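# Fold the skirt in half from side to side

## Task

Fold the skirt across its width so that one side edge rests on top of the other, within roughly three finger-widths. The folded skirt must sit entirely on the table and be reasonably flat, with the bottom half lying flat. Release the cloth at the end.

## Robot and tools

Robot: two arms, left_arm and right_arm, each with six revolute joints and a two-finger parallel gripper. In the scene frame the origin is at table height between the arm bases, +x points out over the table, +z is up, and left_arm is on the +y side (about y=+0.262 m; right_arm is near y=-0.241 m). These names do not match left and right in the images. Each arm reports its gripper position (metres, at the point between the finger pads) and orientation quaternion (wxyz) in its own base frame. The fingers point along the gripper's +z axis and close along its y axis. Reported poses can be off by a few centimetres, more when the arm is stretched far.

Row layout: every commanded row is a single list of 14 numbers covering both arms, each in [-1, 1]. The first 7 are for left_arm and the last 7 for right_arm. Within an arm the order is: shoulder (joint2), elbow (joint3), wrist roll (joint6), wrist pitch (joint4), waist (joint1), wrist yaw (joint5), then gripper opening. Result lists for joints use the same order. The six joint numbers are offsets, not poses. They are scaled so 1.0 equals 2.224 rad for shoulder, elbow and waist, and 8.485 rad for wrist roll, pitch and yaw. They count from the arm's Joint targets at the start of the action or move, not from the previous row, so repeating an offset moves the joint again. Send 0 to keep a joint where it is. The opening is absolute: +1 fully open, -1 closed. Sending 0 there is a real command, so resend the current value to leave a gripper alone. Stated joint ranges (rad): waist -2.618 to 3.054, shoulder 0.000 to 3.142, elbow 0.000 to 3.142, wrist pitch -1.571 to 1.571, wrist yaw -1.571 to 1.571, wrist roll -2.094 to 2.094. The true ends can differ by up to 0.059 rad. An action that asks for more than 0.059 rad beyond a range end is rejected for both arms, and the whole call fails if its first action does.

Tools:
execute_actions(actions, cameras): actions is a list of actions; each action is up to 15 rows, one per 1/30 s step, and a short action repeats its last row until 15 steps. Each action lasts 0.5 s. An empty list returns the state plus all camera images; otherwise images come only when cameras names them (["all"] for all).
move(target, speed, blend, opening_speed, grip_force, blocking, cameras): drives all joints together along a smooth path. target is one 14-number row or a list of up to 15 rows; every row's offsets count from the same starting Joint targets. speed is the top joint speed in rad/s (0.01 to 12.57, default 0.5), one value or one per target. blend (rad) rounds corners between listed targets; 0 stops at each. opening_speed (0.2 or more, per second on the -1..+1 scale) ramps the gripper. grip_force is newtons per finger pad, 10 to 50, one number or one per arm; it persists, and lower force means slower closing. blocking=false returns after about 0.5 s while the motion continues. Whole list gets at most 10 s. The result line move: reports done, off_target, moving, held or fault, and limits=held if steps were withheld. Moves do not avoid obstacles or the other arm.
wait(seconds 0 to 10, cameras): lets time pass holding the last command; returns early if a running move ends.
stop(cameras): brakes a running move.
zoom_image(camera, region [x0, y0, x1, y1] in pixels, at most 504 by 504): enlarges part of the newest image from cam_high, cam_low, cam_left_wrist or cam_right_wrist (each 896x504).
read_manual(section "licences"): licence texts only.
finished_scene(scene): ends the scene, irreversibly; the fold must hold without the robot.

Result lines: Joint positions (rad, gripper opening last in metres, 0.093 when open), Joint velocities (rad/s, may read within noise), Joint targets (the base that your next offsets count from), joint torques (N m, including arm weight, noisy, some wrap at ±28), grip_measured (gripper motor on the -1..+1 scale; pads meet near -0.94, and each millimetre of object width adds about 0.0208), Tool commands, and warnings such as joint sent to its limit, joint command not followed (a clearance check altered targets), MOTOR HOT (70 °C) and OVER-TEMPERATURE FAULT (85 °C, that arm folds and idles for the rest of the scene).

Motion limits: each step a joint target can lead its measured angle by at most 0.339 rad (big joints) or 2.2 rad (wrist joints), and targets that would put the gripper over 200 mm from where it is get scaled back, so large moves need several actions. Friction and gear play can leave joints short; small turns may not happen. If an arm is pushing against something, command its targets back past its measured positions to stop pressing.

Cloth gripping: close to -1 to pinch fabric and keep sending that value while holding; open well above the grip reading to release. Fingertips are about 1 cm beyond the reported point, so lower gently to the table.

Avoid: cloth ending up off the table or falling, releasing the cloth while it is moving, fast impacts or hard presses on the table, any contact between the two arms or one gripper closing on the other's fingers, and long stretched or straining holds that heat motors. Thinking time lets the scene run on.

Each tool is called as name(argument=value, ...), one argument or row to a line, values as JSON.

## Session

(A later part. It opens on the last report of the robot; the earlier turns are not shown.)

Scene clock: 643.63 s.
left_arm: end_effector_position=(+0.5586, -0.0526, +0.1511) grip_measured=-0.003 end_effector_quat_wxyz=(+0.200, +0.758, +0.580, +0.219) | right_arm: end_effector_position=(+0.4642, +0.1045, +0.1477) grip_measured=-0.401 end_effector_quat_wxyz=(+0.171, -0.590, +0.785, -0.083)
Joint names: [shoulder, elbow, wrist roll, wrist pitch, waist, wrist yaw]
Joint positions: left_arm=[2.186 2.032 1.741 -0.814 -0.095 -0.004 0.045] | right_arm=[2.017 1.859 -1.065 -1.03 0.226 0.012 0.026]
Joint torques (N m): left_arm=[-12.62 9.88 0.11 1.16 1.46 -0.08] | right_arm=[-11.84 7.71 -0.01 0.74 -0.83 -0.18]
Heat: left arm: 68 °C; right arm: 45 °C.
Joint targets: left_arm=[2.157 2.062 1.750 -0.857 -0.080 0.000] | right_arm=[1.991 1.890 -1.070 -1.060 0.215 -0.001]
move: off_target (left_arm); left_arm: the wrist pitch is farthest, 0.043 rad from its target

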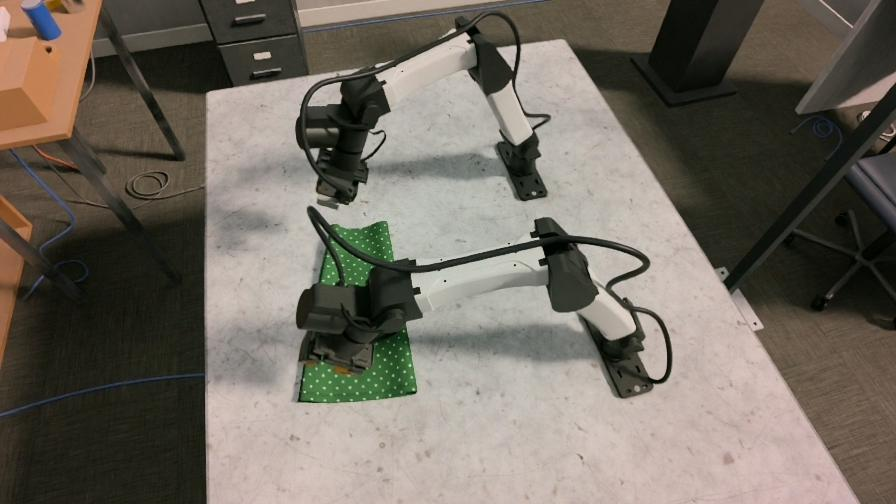

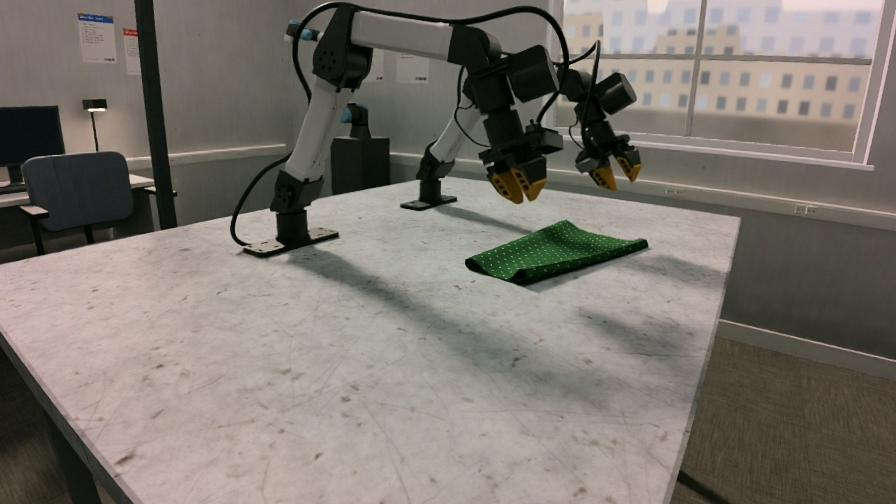

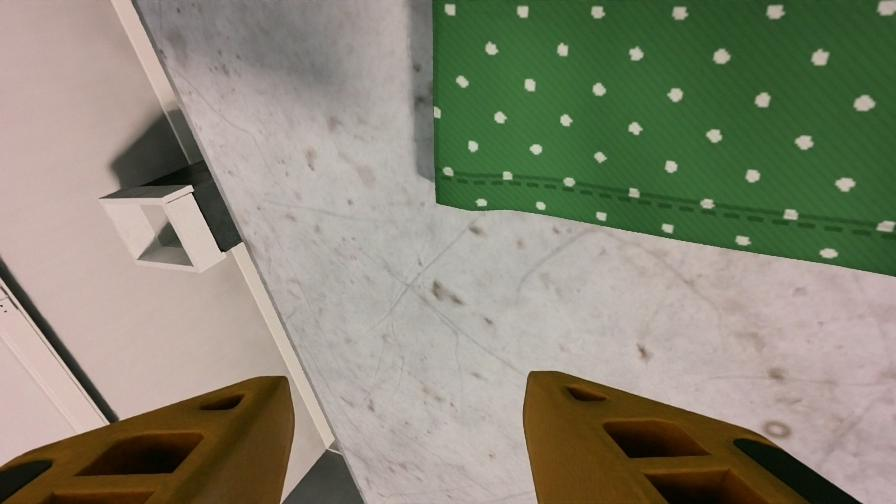

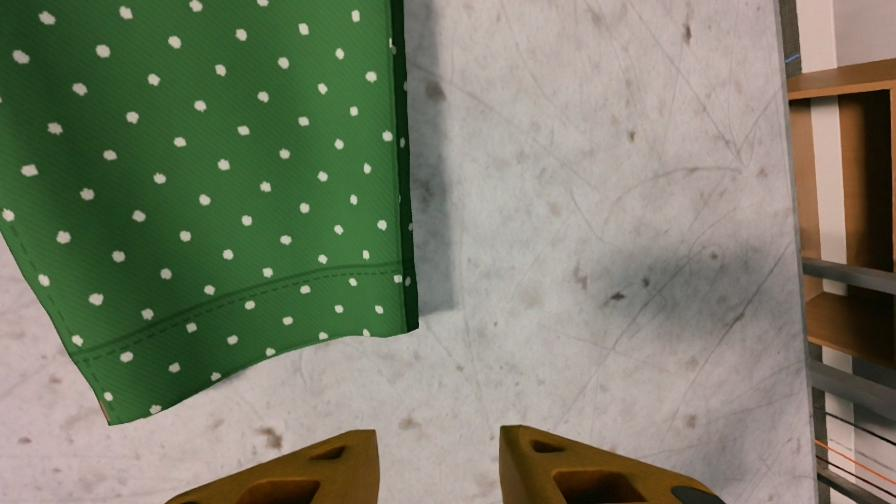

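move(
  target=[-0.3853, -0.3426, -0.16, -0.0522, 0, 0, 0, -0.3107, -0.2653, 0.1, -0.0283, 0, 0, 0],
  speed=0.8,
  cameras=["all"],
)

zoom_image(
  camera="cam_high",
  region=[270, 200, 450, 420],
)

zoom_image(
  camera="cam_low",
  region=[440, 180, 680, 310],
)

Scene clock: 656.03 s.
left_arm: end_effector_position=(+0.2699, -0.0250, +0.1962) grip_measured=-0.003 end_effector_quat_wxyz=(+0.147, +0.247, +0.957, +0.025) | right_arm: end_effector_position=(+0.2636, +0.0584, +0.1953) grip_measured=-0.001 end_effector_quat_wxyz=(+0.144, -0.227, +0.963, -0.007)
Joint names: [shoulder, elbow, wrist roll, wrist pitch, waist, wrist yaw]
Joint positions: left_arm=[1.319 1.314 0.411 -1.266 -0.095 -0.004 0.045] | right_arm=[1.323 1.316 -0.238 -1.274 0.226 0.012 0.045]
Joint torques (N m): left_arm=[-4.59 4.93 -0.15 0.77 1.44 -0.11] | right_arm=[-5.38 3.89 0.22 0.63 -0.85 -0.14]
Heat: left arm: 68 °C; right arm: 48 °C.
Joint targets: left_arm=[1.300 1.300 0.392 -1.300 -0.080 0.000] | right_arm=[1.300 1.299 -0.221 -1.300 0.215 -0.001]
move: done

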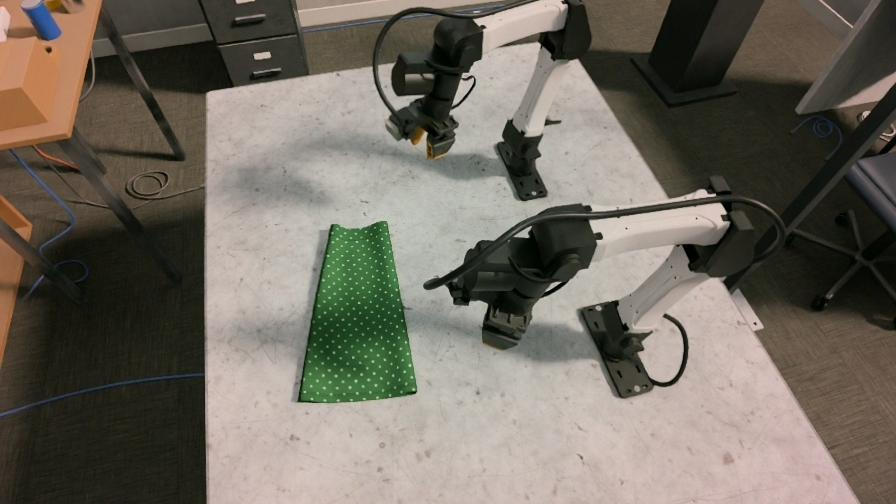

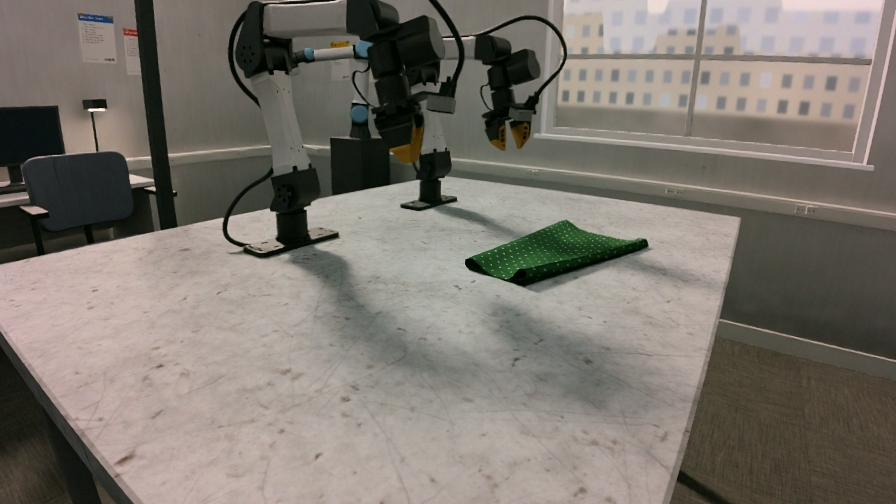

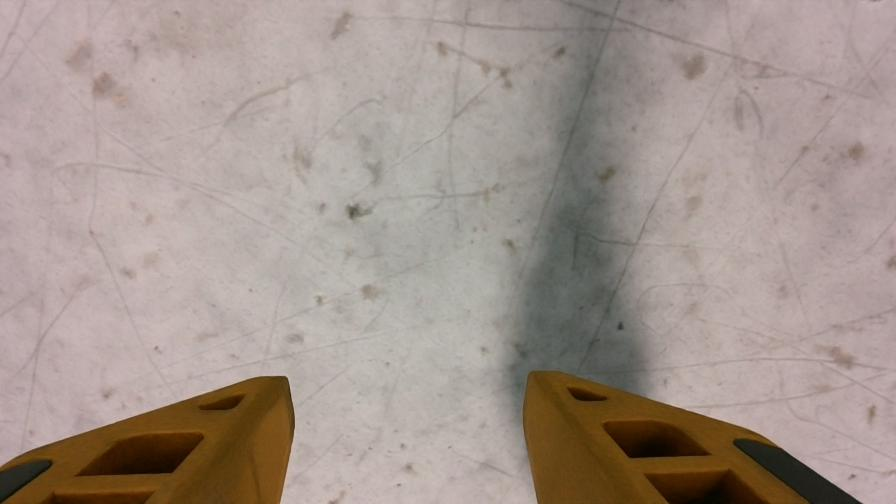

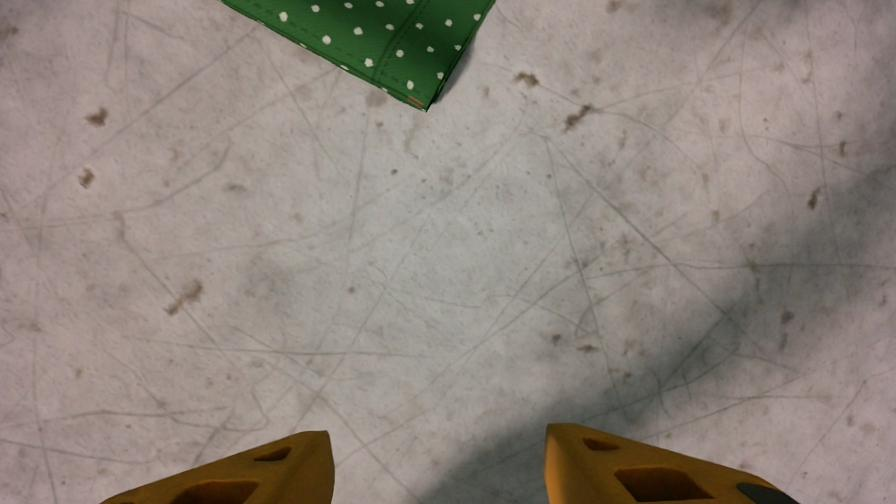

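Scaled by 2.291 from the camera's 896x504 image, which has a finer 1280x720 frame.

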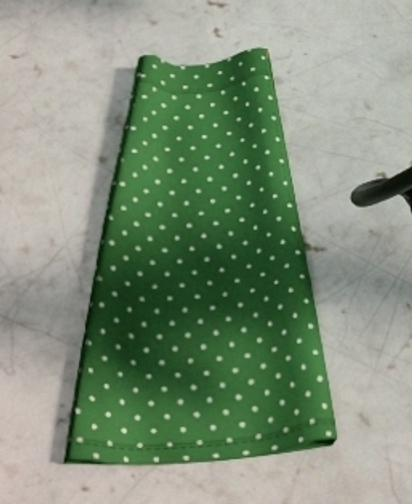

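Scaled by 2.100 from the camera's 896x504 image, which has a finer 1280x720 frame.

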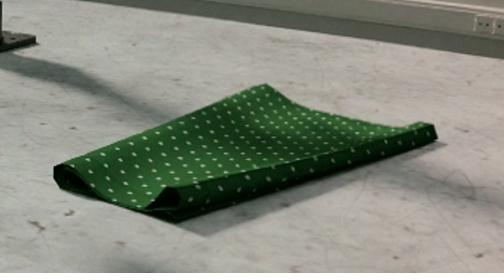

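zoom_image(
  camera="cam_low",
  region=[455, 230, 575, 295],
)

zoom_image(
  camera="cam_low",
  region=[560, 210, 660, 270],
)

zoom_image(
  camera="cam_high",
  region=[285, 360, 425, 420],
)

Scaled by 4.200 from the camera's 896x504 image, which has a finer 1280x720 frame.

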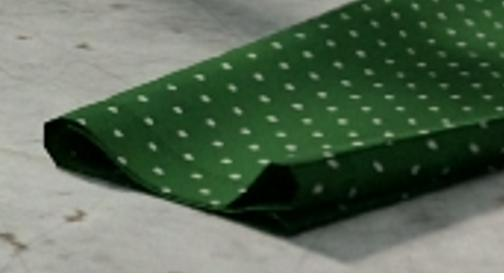

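Scaled by 5.040 from the camera's 896x504 image, which has a finer 1280x720 frame.

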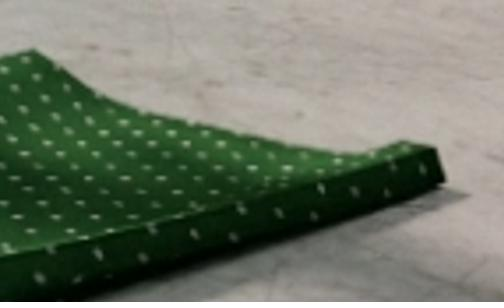

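Scaled by 3.600 from the camera's 896x504 image, which has a finer 1280x720 frame.

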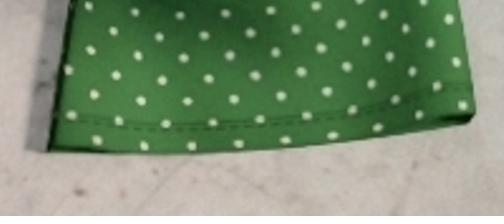

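move(
  target=[
    [0,0,0,0,0,0,0, 0.3933, 0.1787, 0.0897, 0.0740, 0.0148, 0, 0.72],
    [0,0,0,0,0,0,0, 0.4196, 0.1338, 0.0897, 0.0927, 0.0148, 0, 0.72],
    [0,0,0,0,0,0,0, 0.3933, 0.1787, 0.0897, 0.0740, 0.0148, 0, 0.72],
  ],
  speed=[0.8, 0.2, 0.3],
  cameras=["all"],
)

Scene clock: 733.77 s.
left_arm: end_effector_position=(+0.2699, -0.0250, +0.1962) grip_measured=-0.003 end_effector_quat_wxyz=(+0.147, +0.247, +0.957, +0.025) | right_arm: end_effector_position=(+0.4927, +0.1198, +0.0262) grip_measured=+0.719 end_effector_quat_wxyz=(+0.178, +0.145, +0.971, +0.071)
Joint names: [shoulder, elbow, wrist roll, wrist pitch, waist, wrist yaw]
Joint positions: left_arm=[1.319 1.314 0.411 -1.266 -0.095 -0.004 0.045] | right_arm=[2.201 1.655 0.535 -0.64 0.239 0.003 0.08]
Joint torques (N m): left_arm=[-4.59 4.93 -0.16 0.76 1.46 -0.11] | right_arm=[-12.96 8.44 0.19 0.74 0.47 -0.12]
Heat: left arm: 51 °C; right arm: 42 °C.
Joint targets: left_arm=[1.300 1.300 0.392 -1.300 -0.080 0.000] | right_arm=[2.175 1.697 0.540 -0.672 0.248 -0.001]
move: off_target (right_arm); right_arm: the elbow is farthest, 0.042 rad from its target

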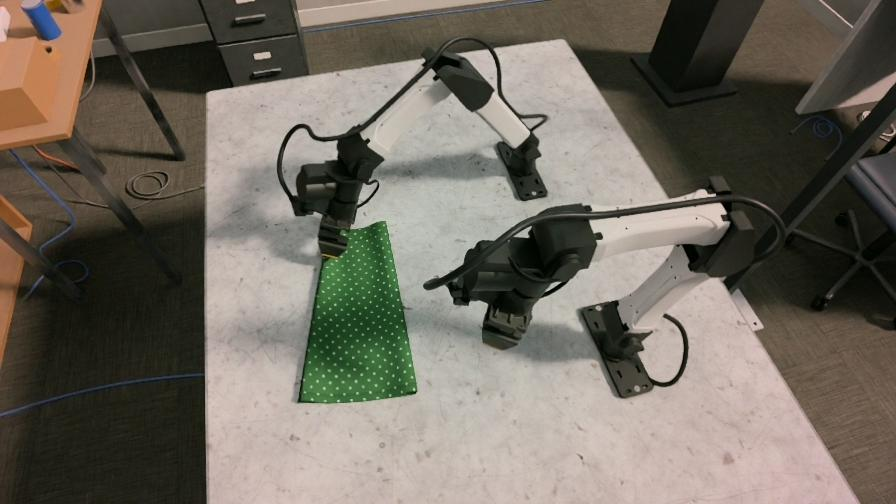

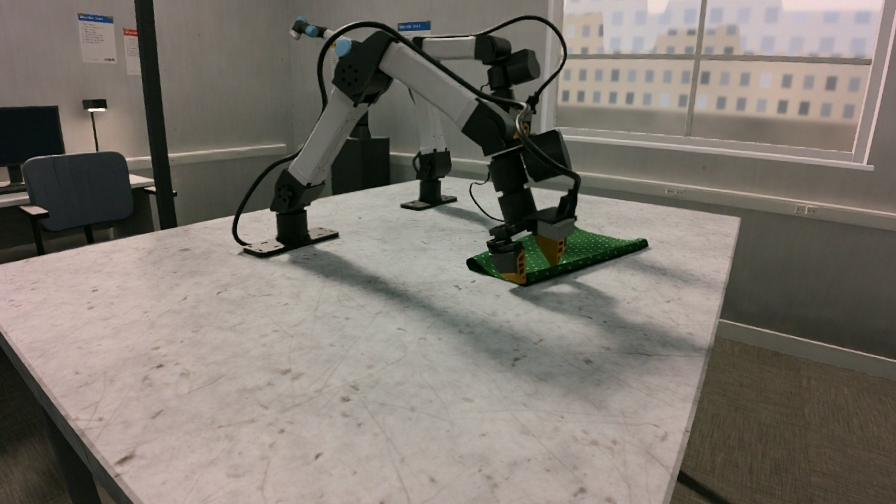

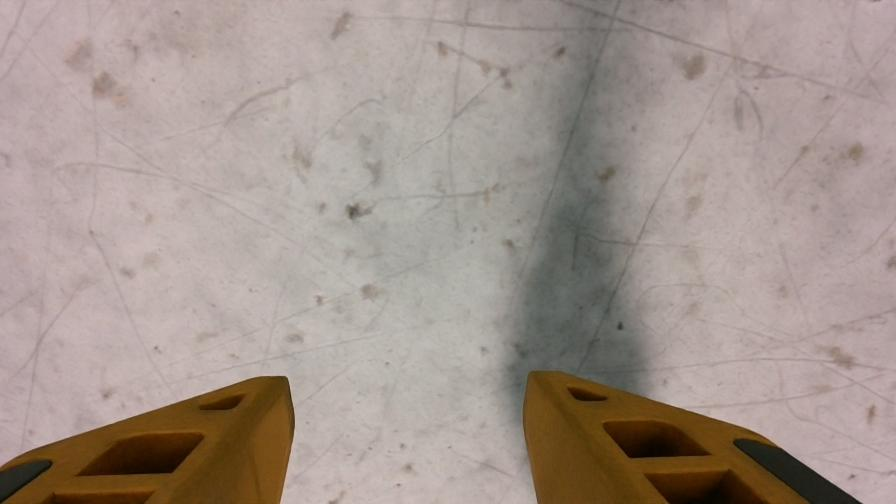

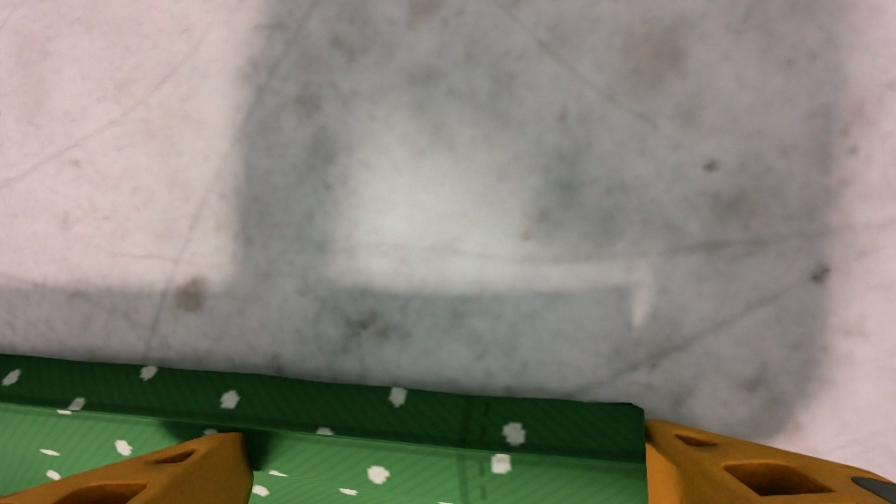

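zoom_image(
  camera="cam_low",
  region=[455, 220, 655, 300],
)

zoom_image(
  camera="cam_right_wrist",
  region=[300, 330, 700, 504],
)

Scaled by 2.520 from the camera's 896x504 image, which has a finer 1280x720 frame.

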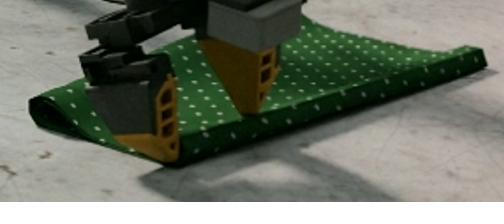

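Scaled by 1.260 from the camera's 896x504 image, which has a finer 1280x720 frame.

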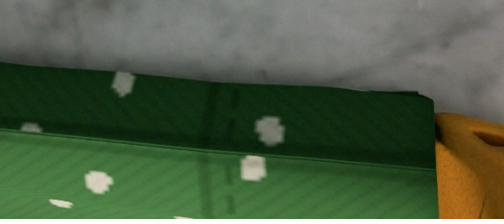

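move(
  target=[
    [0,0,0,0,0,0,0, 0.0127, 0.0565, 0.0048, -0.0115, 0.0247, 0, 0.5],
    [0,0,0,0,0,0,0, 0.0439, -0.0149, 0.0048, 0.0154, 0.0247, 0, 0.5],
    [0,0,0,0,0,0,0, 0.0127, 0.0565, 0.0048, -0.0115, 0.0247, 0, 0.5],
    [0,0,0,0,0,0,0, 0.0455, 0.0915, 0.0160, -0.0003, 0.0668, 0, 0.5],
    [0,0,0,0,0,0,0, 0.0774, 0.0230, 0.0160, 0.0260, 0.0668, 0, 0.5],
    [0,0,0,0,0,0,0, 0.0455, 0.0915, 0.0160, -0.0003, 0.0668, 0, 0.5],
  ],
  speed=[0.5,0.3,0.4,0.4,0.3,0.4],
  blend=[0.03,0,0.03,0.03,0,0],
  cameras=["all"],
)

zoom_image(
  camera="cam_low",
  region=[455, 220, 655, 300],
)

Scene clock: 789.33 s.
left_arm: end_effector_position=(+0.2699, -0.0250, +0.1962) grip_measured=-0.003 end_effector_quat_wxyz=(+0.147, +0.247, +0.957, +0.025) | right_arm: end_effector_position=(+0.5098, +0.2227, +0.0409) grip_measured=+0.501 end_effector_quat_wxyz=(+0.203, +0.125, +0.963, +0.123)
Joint names: [shoulder, elbow, wrist roll, wrist pitch, waist, wrist yaw]
Joint positions: left_arm=[1.319 1.314 0.411 -1.266 -0.095 -0.004 0.045] | right_arm=[2.31 1.859 0.67 -0.64 0.411 -0.002 0.069]
Joint torques (N m): left_arm=[-4.6 4.93 -0.16 0.76 1.44 -0.1] | right_arm=[-14.58 8.57 0.18 0.83 -0.91 -0.09]
Heat: left arm: 49 °C; right arm: 51 °C.
Joint targets: left_arm=[1.300 1.300 0.392 -1.300 -0.080 0.000] | right_arm=[2.276 1.900 0.676 -0.674 0.396 -0.001]
move: off_target (right_arm); right_arm: the elbow is farthest, 0.042 rad from its target

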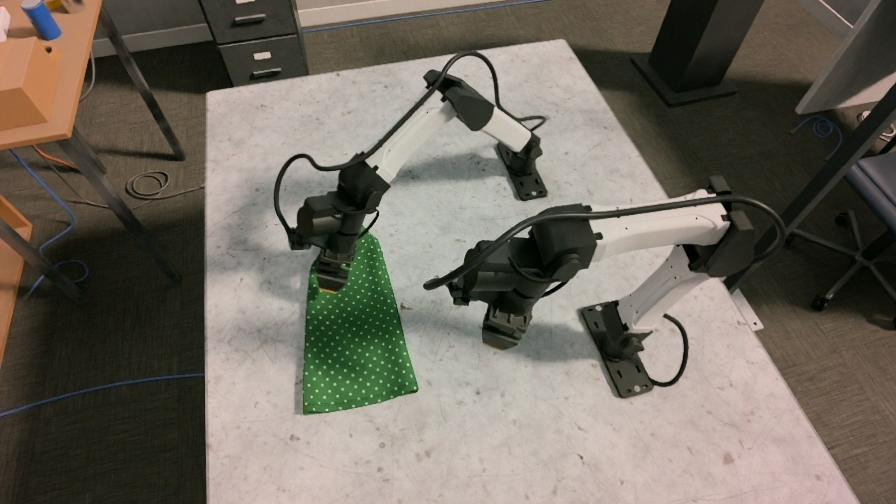

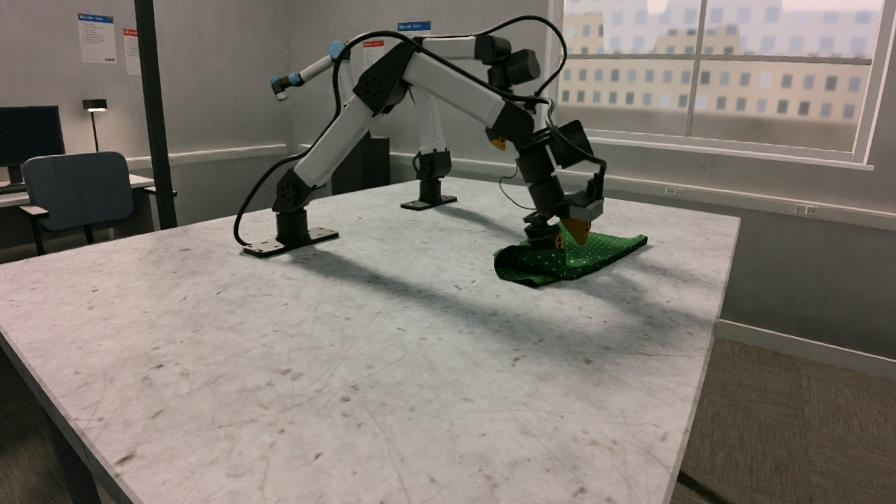

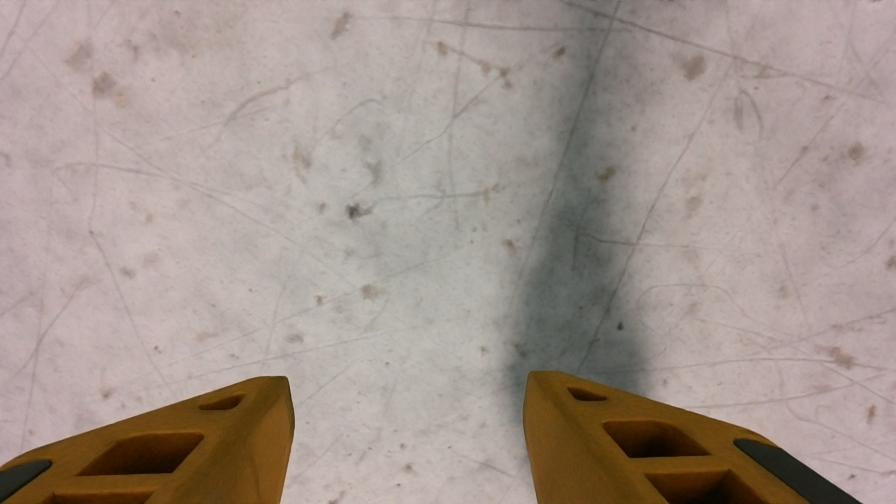

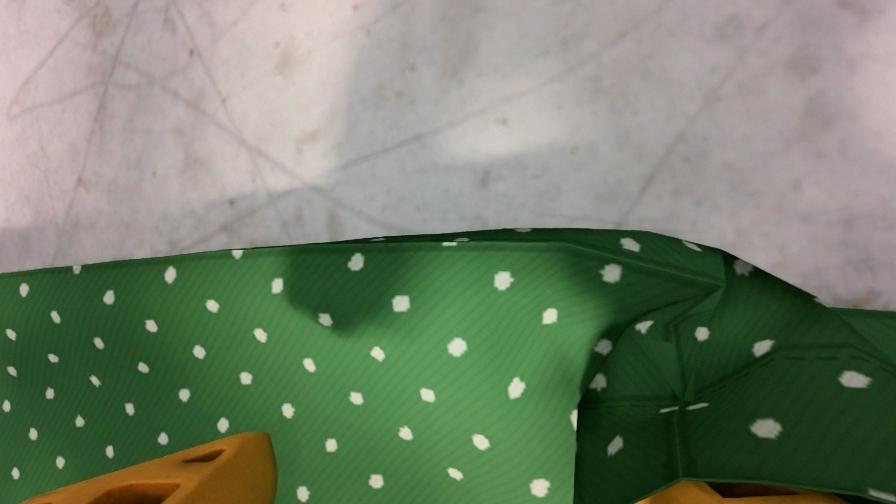

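Scaled by 2.520 from the camera's 896x504 image, which has a finer 1280x720 frame.

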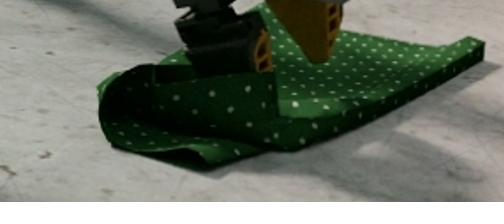

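move(
  target=[0,0,0,0,0,0,0, -0.09, 0.0, 0, -0.01, 0, 0, 0.5],
  speed=0.4,
  cameras=["all"],
)

zoom_image(
  camera="cam_low",
  region=[455, 220, 655, 300],
)

zoom_image(
  camera="cam_high",
  region=[270, 200, 450, 420],
)

Scene clock: 796.73 s.
left_arm: end_effector_position=(+0.2699, -0.0250, +0.1962) grip_measured=-0.003 end_effector_quat_wxyz=(+0.147, +0.247, +0.957, +0.025) | right_arm: end_effector_position=(+0.5001, +0.2184, +0.1403) grip_measured=+0.501 end_effector_quat_wxyz=(+0.256, +0.123, +0.946, +0.155)
Joint names: [shoulder, elbow, wrist roll, wrist pitch, waist, wrist yaw]
Joint positions: left_arm=[1.319 1.314 0.411 -1.266 -0.095 -0.004 0.045] | right_arm=[2.109 1.865 0.671 -0.72 0.411 -0.002 0.069]
Joint torques (N m): left_arm=[-4.59 4.94 -0.16 0.76 1.46 -0.11] | right_arm=[-13.33 8.36 0.16 1.03 -0.85 -0.09]
Heat: left arm: 49 °C; right arm: 56 °C.
Joint targets: left_arm=[1.300 1.300 0.392 -1.300 -0.080 0.000] | right_arm=[2.076 1.900 0.676 -0.759 0.396 -0.001]
move: off_target (right_arm); right_arm: the wrist pitch is farthest, 0.039 rad from its target

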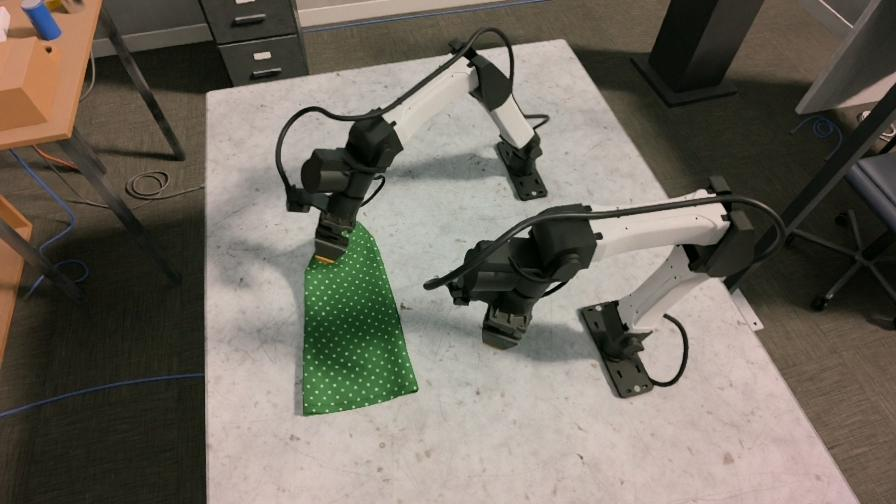

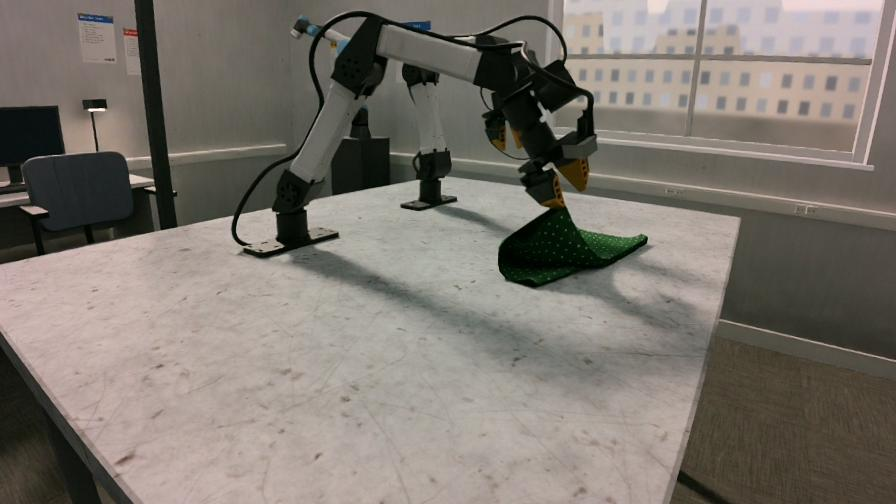

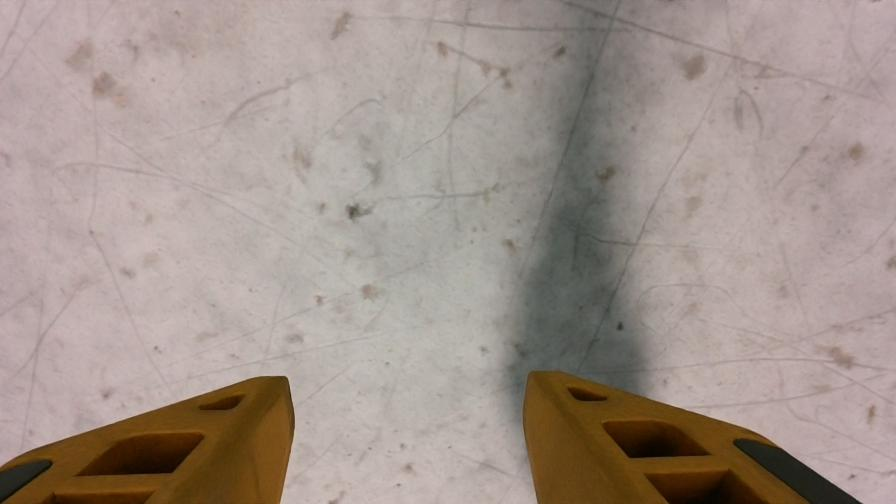

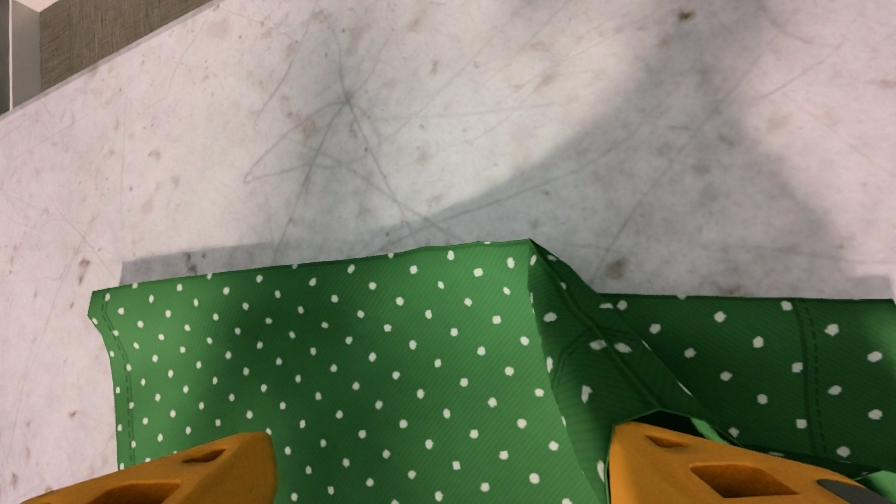

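Scaled by 2.520 from the camera's 896x504 image, which has a finer 1280x720 frame.

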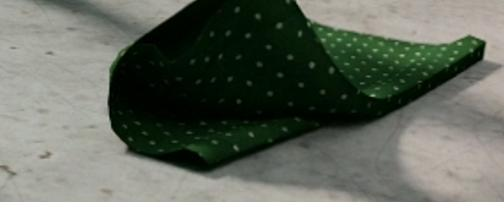

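Scaled by 2.291 from the camera's 896x504 image, which has a finer 1280x720 frame.

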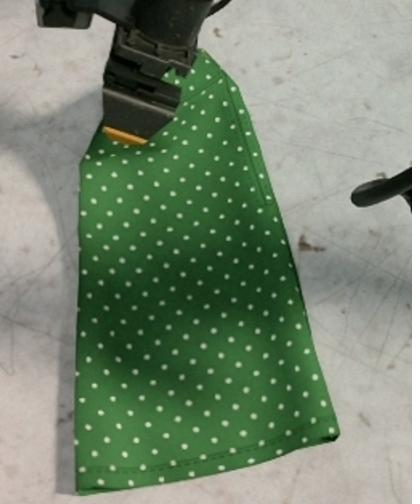

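move(
  target=[
    [0,0,0,0,0,0,0, 0.0387, -0.0915, -0.0137, 0.0088, -0.0518, 0, 0.5],
    [0,0,0,0,0,0,0, 0.0356, -0.1429, -0.0180, 0.0214, -0.0683, 0, 0.5],
  ],
  speed=0.3,
  blend=0.03,
  cameras=["cam_right_wrist"],
)

execute_actions(
  actions=[],
)

zoom_image(
  camera="cam_low",
  region=[455, 200, 655, 300],
)

Scene clock: 823.67 s.
left_arm: end_effector_position=(+0.2699, -0.0250, +0.1962) grip_measured=-0.003 end_effector_quat_wxyz=(+0.147, +0.247, +0.957, +0.025) | right_arm: end_effector_position=(+0.4839, +0.1200, +0.0353) grip_measured=+0.501 end_effector_quat_wxyz=(+0.184, +0.145, +0.969, +0.077)
Joint names: [shoulder, elbow, wrist roll, wrist pitch, waist, wrist yaw]
Joint positions: left_arm=[1.319 1.314 0.411 -1.266 -0.095 -0.004 0.045] | right_arm=[2.145 1.597 0.541 -0.62 0.242 -0.002 0.069]
Joint torques (N m): left_arm=[-4.59 4.93 -0.16 0.76 1.44 -0.11] | right_arm=[-9.42 4.1 -0.04 1.45 -0.36 -0.08]
Heat: left arm: 49 °C; right arm: 61 °C.
Joint targets: left_arm=[1.300 1.300 0.392 -1.300 -0.080 0.000] | right_arm=[2.155 1.583 0.523 -0.578 0.244 -0.001]
move: off_target (right_arm); right_arm: the wrist pitch is farthest, 0.043 rad from its target
Images, in order (width x height): cam_right_wrist 896x504.

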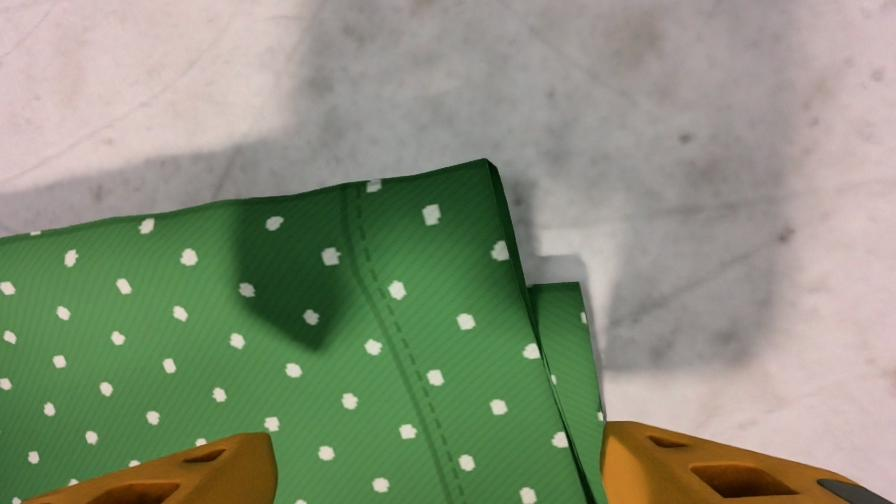

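Scene clock: 823.67 s.
left_arm: end_effector_position=(+0.2699, -0.0250, +0.1962) grip_measured=-0.003 end_effector_quat_wxyz=(+0.147, +0.247, +0.957, +0.025) | right_arm: end_effector_position=(+0.4839, +0.1200, +0.0353) grip_measured=+0.501 end_effector_quat_wxyz=(+0.184, +0.145, +0.969, +0.077)
Joint names: [shoulder, elbow, wrist roll, wrist pitch, waist, wrist yaw]
Joint positions: left_arm=[1.319 1.314 0.411 -1.266 -0.095 -0.004 0.045] | right_arm=[2.145 1.597 0.541 -0.62 0.242 -0.002 0.069]
Joint velocities: within noise
Joint torques (N m): left_arm=[-4.59 4.93 -0.16 0.76 1.44 -0.11] | right_arm=[-9.42 4.1 -0.04 1.45 -0.36 -0.08]
Heat: left arm: 49 °C; right arm: 61 °C.
Joint targets: left_arm=[1.300 1.300 0.392 -1.300 -0.080 0.000] | right_arm=[2.155 1.583 0.523 -0.578 0.244 -0.001]
Tool commands: left_gripper/opening=+0.0 right_gripper/opening=+0.5

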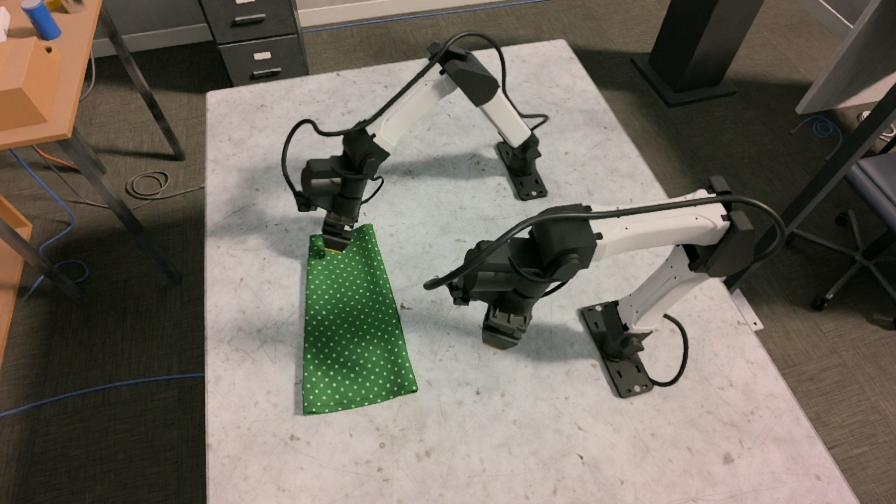

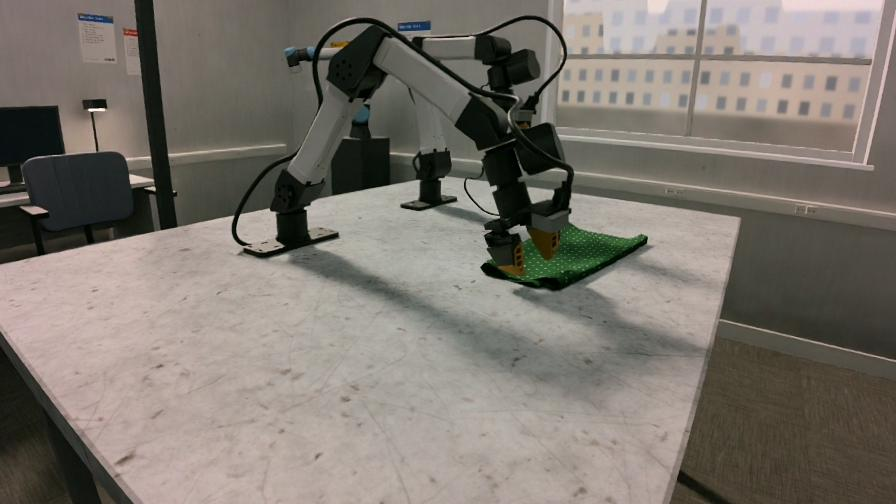

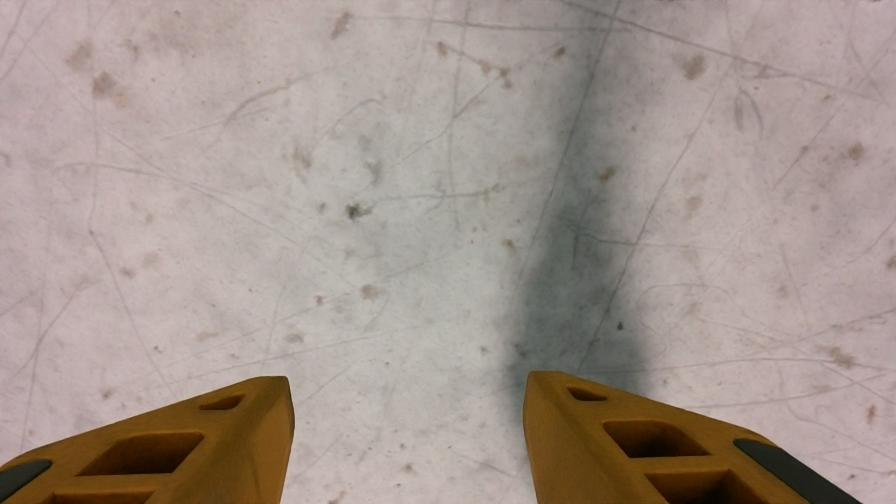

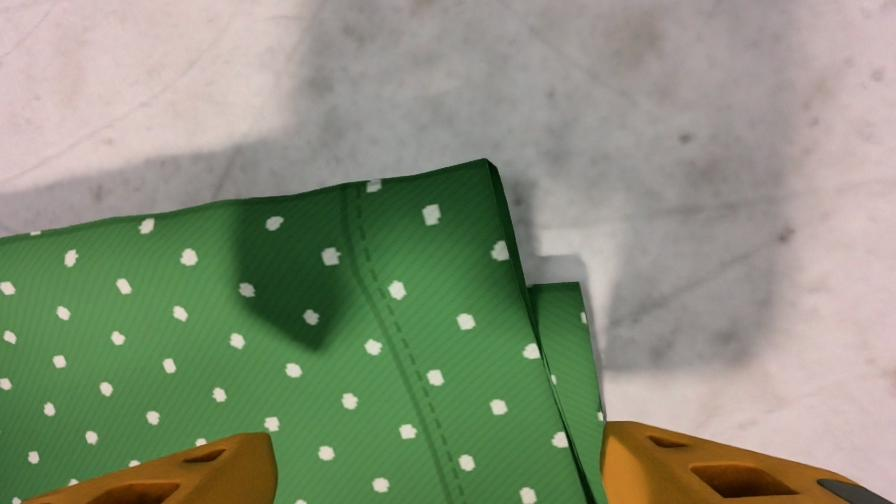

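Scaled by 2.520 from the camera's 896x504 image, which has a finer 1280x720 frame.

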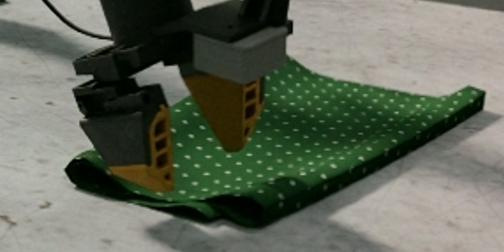

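move(
  target=[
    [0,0,0,0,0,0,0, -0.09, 0.0, 0, 0, -0.03, 0, 0.5],
    [0,0,0,0,0,0,0, -0.38, -0.13, -0.06, -0.085, 0, 0, 0.5],
  ],
  speed=[0.4,0.8],
  blend=[0.05,0],
  cameras=["all"],
)

zoom_image(
  camera="cam_high",
  region=[270, 200, 450, 420],
)

zoom_image(
  camera="cam_low",
  region=[455, 200, 655, 300],
)

Scene clock: 834.77 s.
left_arm: end_effector_position=(+0.2699, -0.0250, +0.1962) grip_measured=-0.003 end_effector_quat_wxyz=(+0.147, +0.247, +0.957, +0.025) | right_arm: end_effector_position=(+0.2623, +0.0618, +0.1927) grip_measured=+0.501 end_effector_quat_wxyz=(+0.139, -0.098, +0.985, +0.019)
Joint names: [shoulder, elbow, wrist roll, wrist pitch, waist, wrist yaw]
Joint positions: left_arm=[1.319 1.314 0.411 -1.266 -0.095 -0.004 0.045] | right_arm=[1.326 1.31 0.032 -1.272 0.23 -0.002 0.069]
Joint torques (N m): left_arm=[-4.57 4.93 -0.16 0.77 1.46 -0.1] | right_arm=[-4.85 3.88 -0.02 0.6 0.44 -0.11]
Heat: left arm: 48 °C; right arm: 57 °C.
Joint targets: left_arm=[1.300 1.300 0.392 -1.300 -0.080 0.000] | right_arm=[1.310 1.293 0.014 -1.299 0.244 -0.001]
move: done

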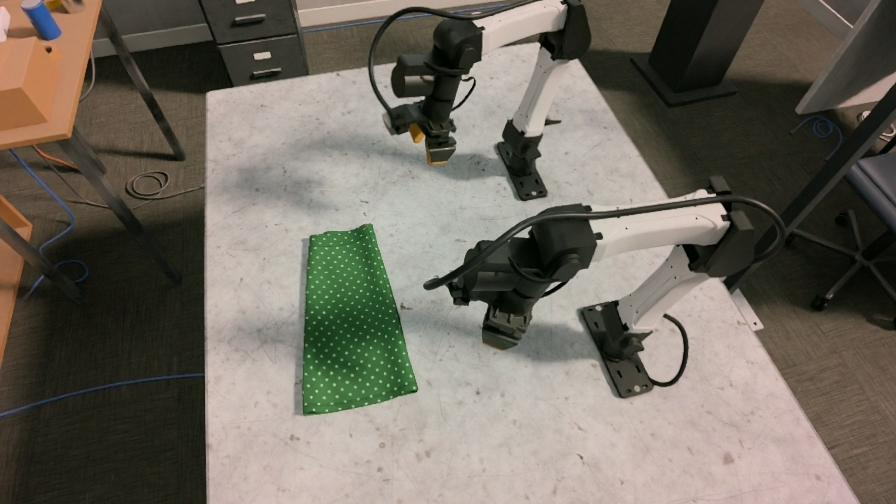

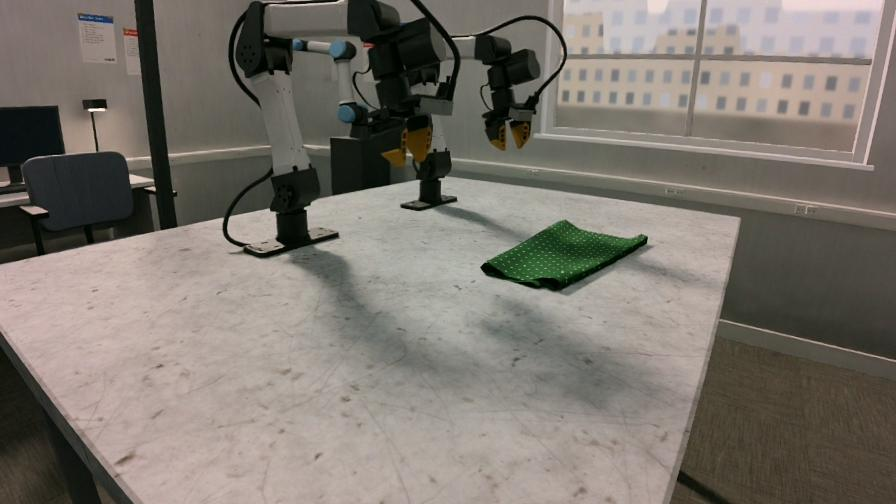

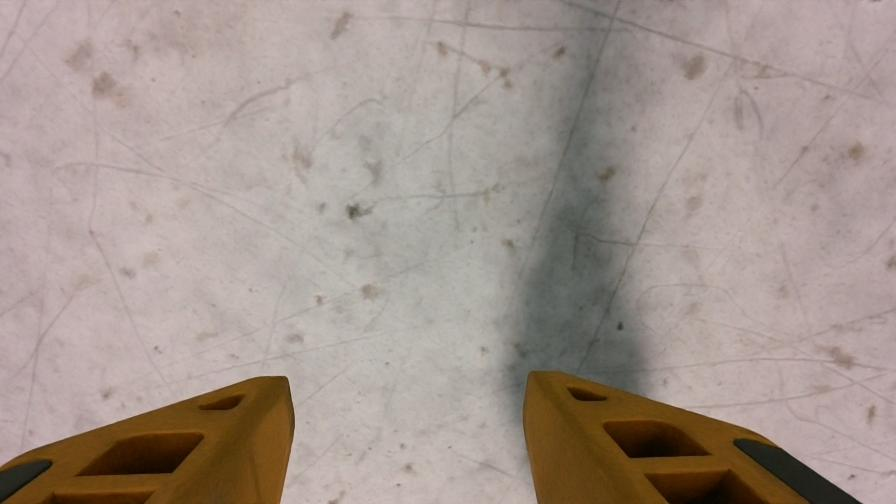

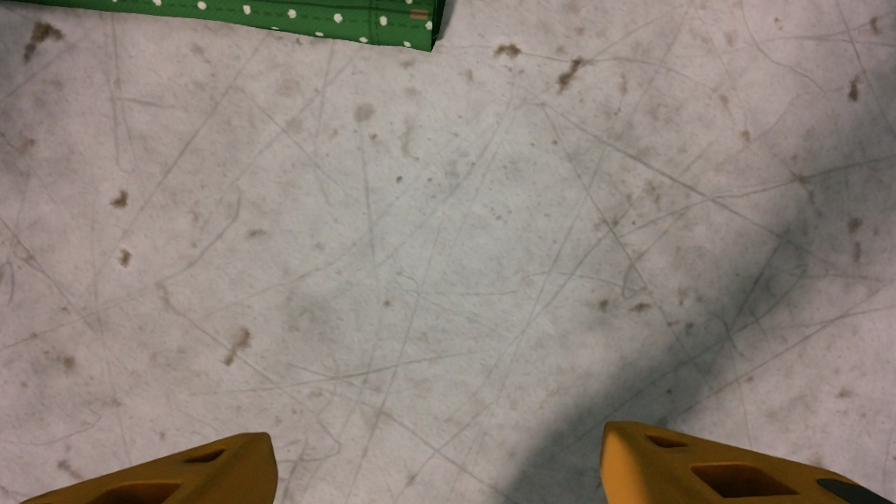

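Scaled by 2.291 from the camera's 896x504 image, which has a finer 1280x720 frame.

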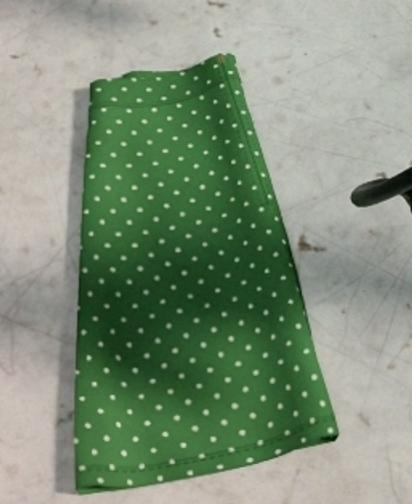

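Scaled by 2.520 from the camera's 896x504 image, which has a finer 1280x720 frame.

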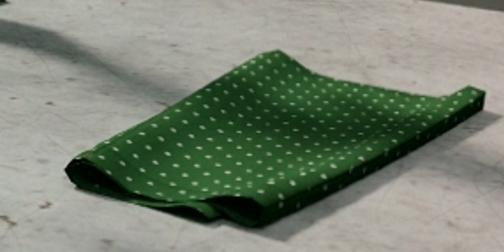

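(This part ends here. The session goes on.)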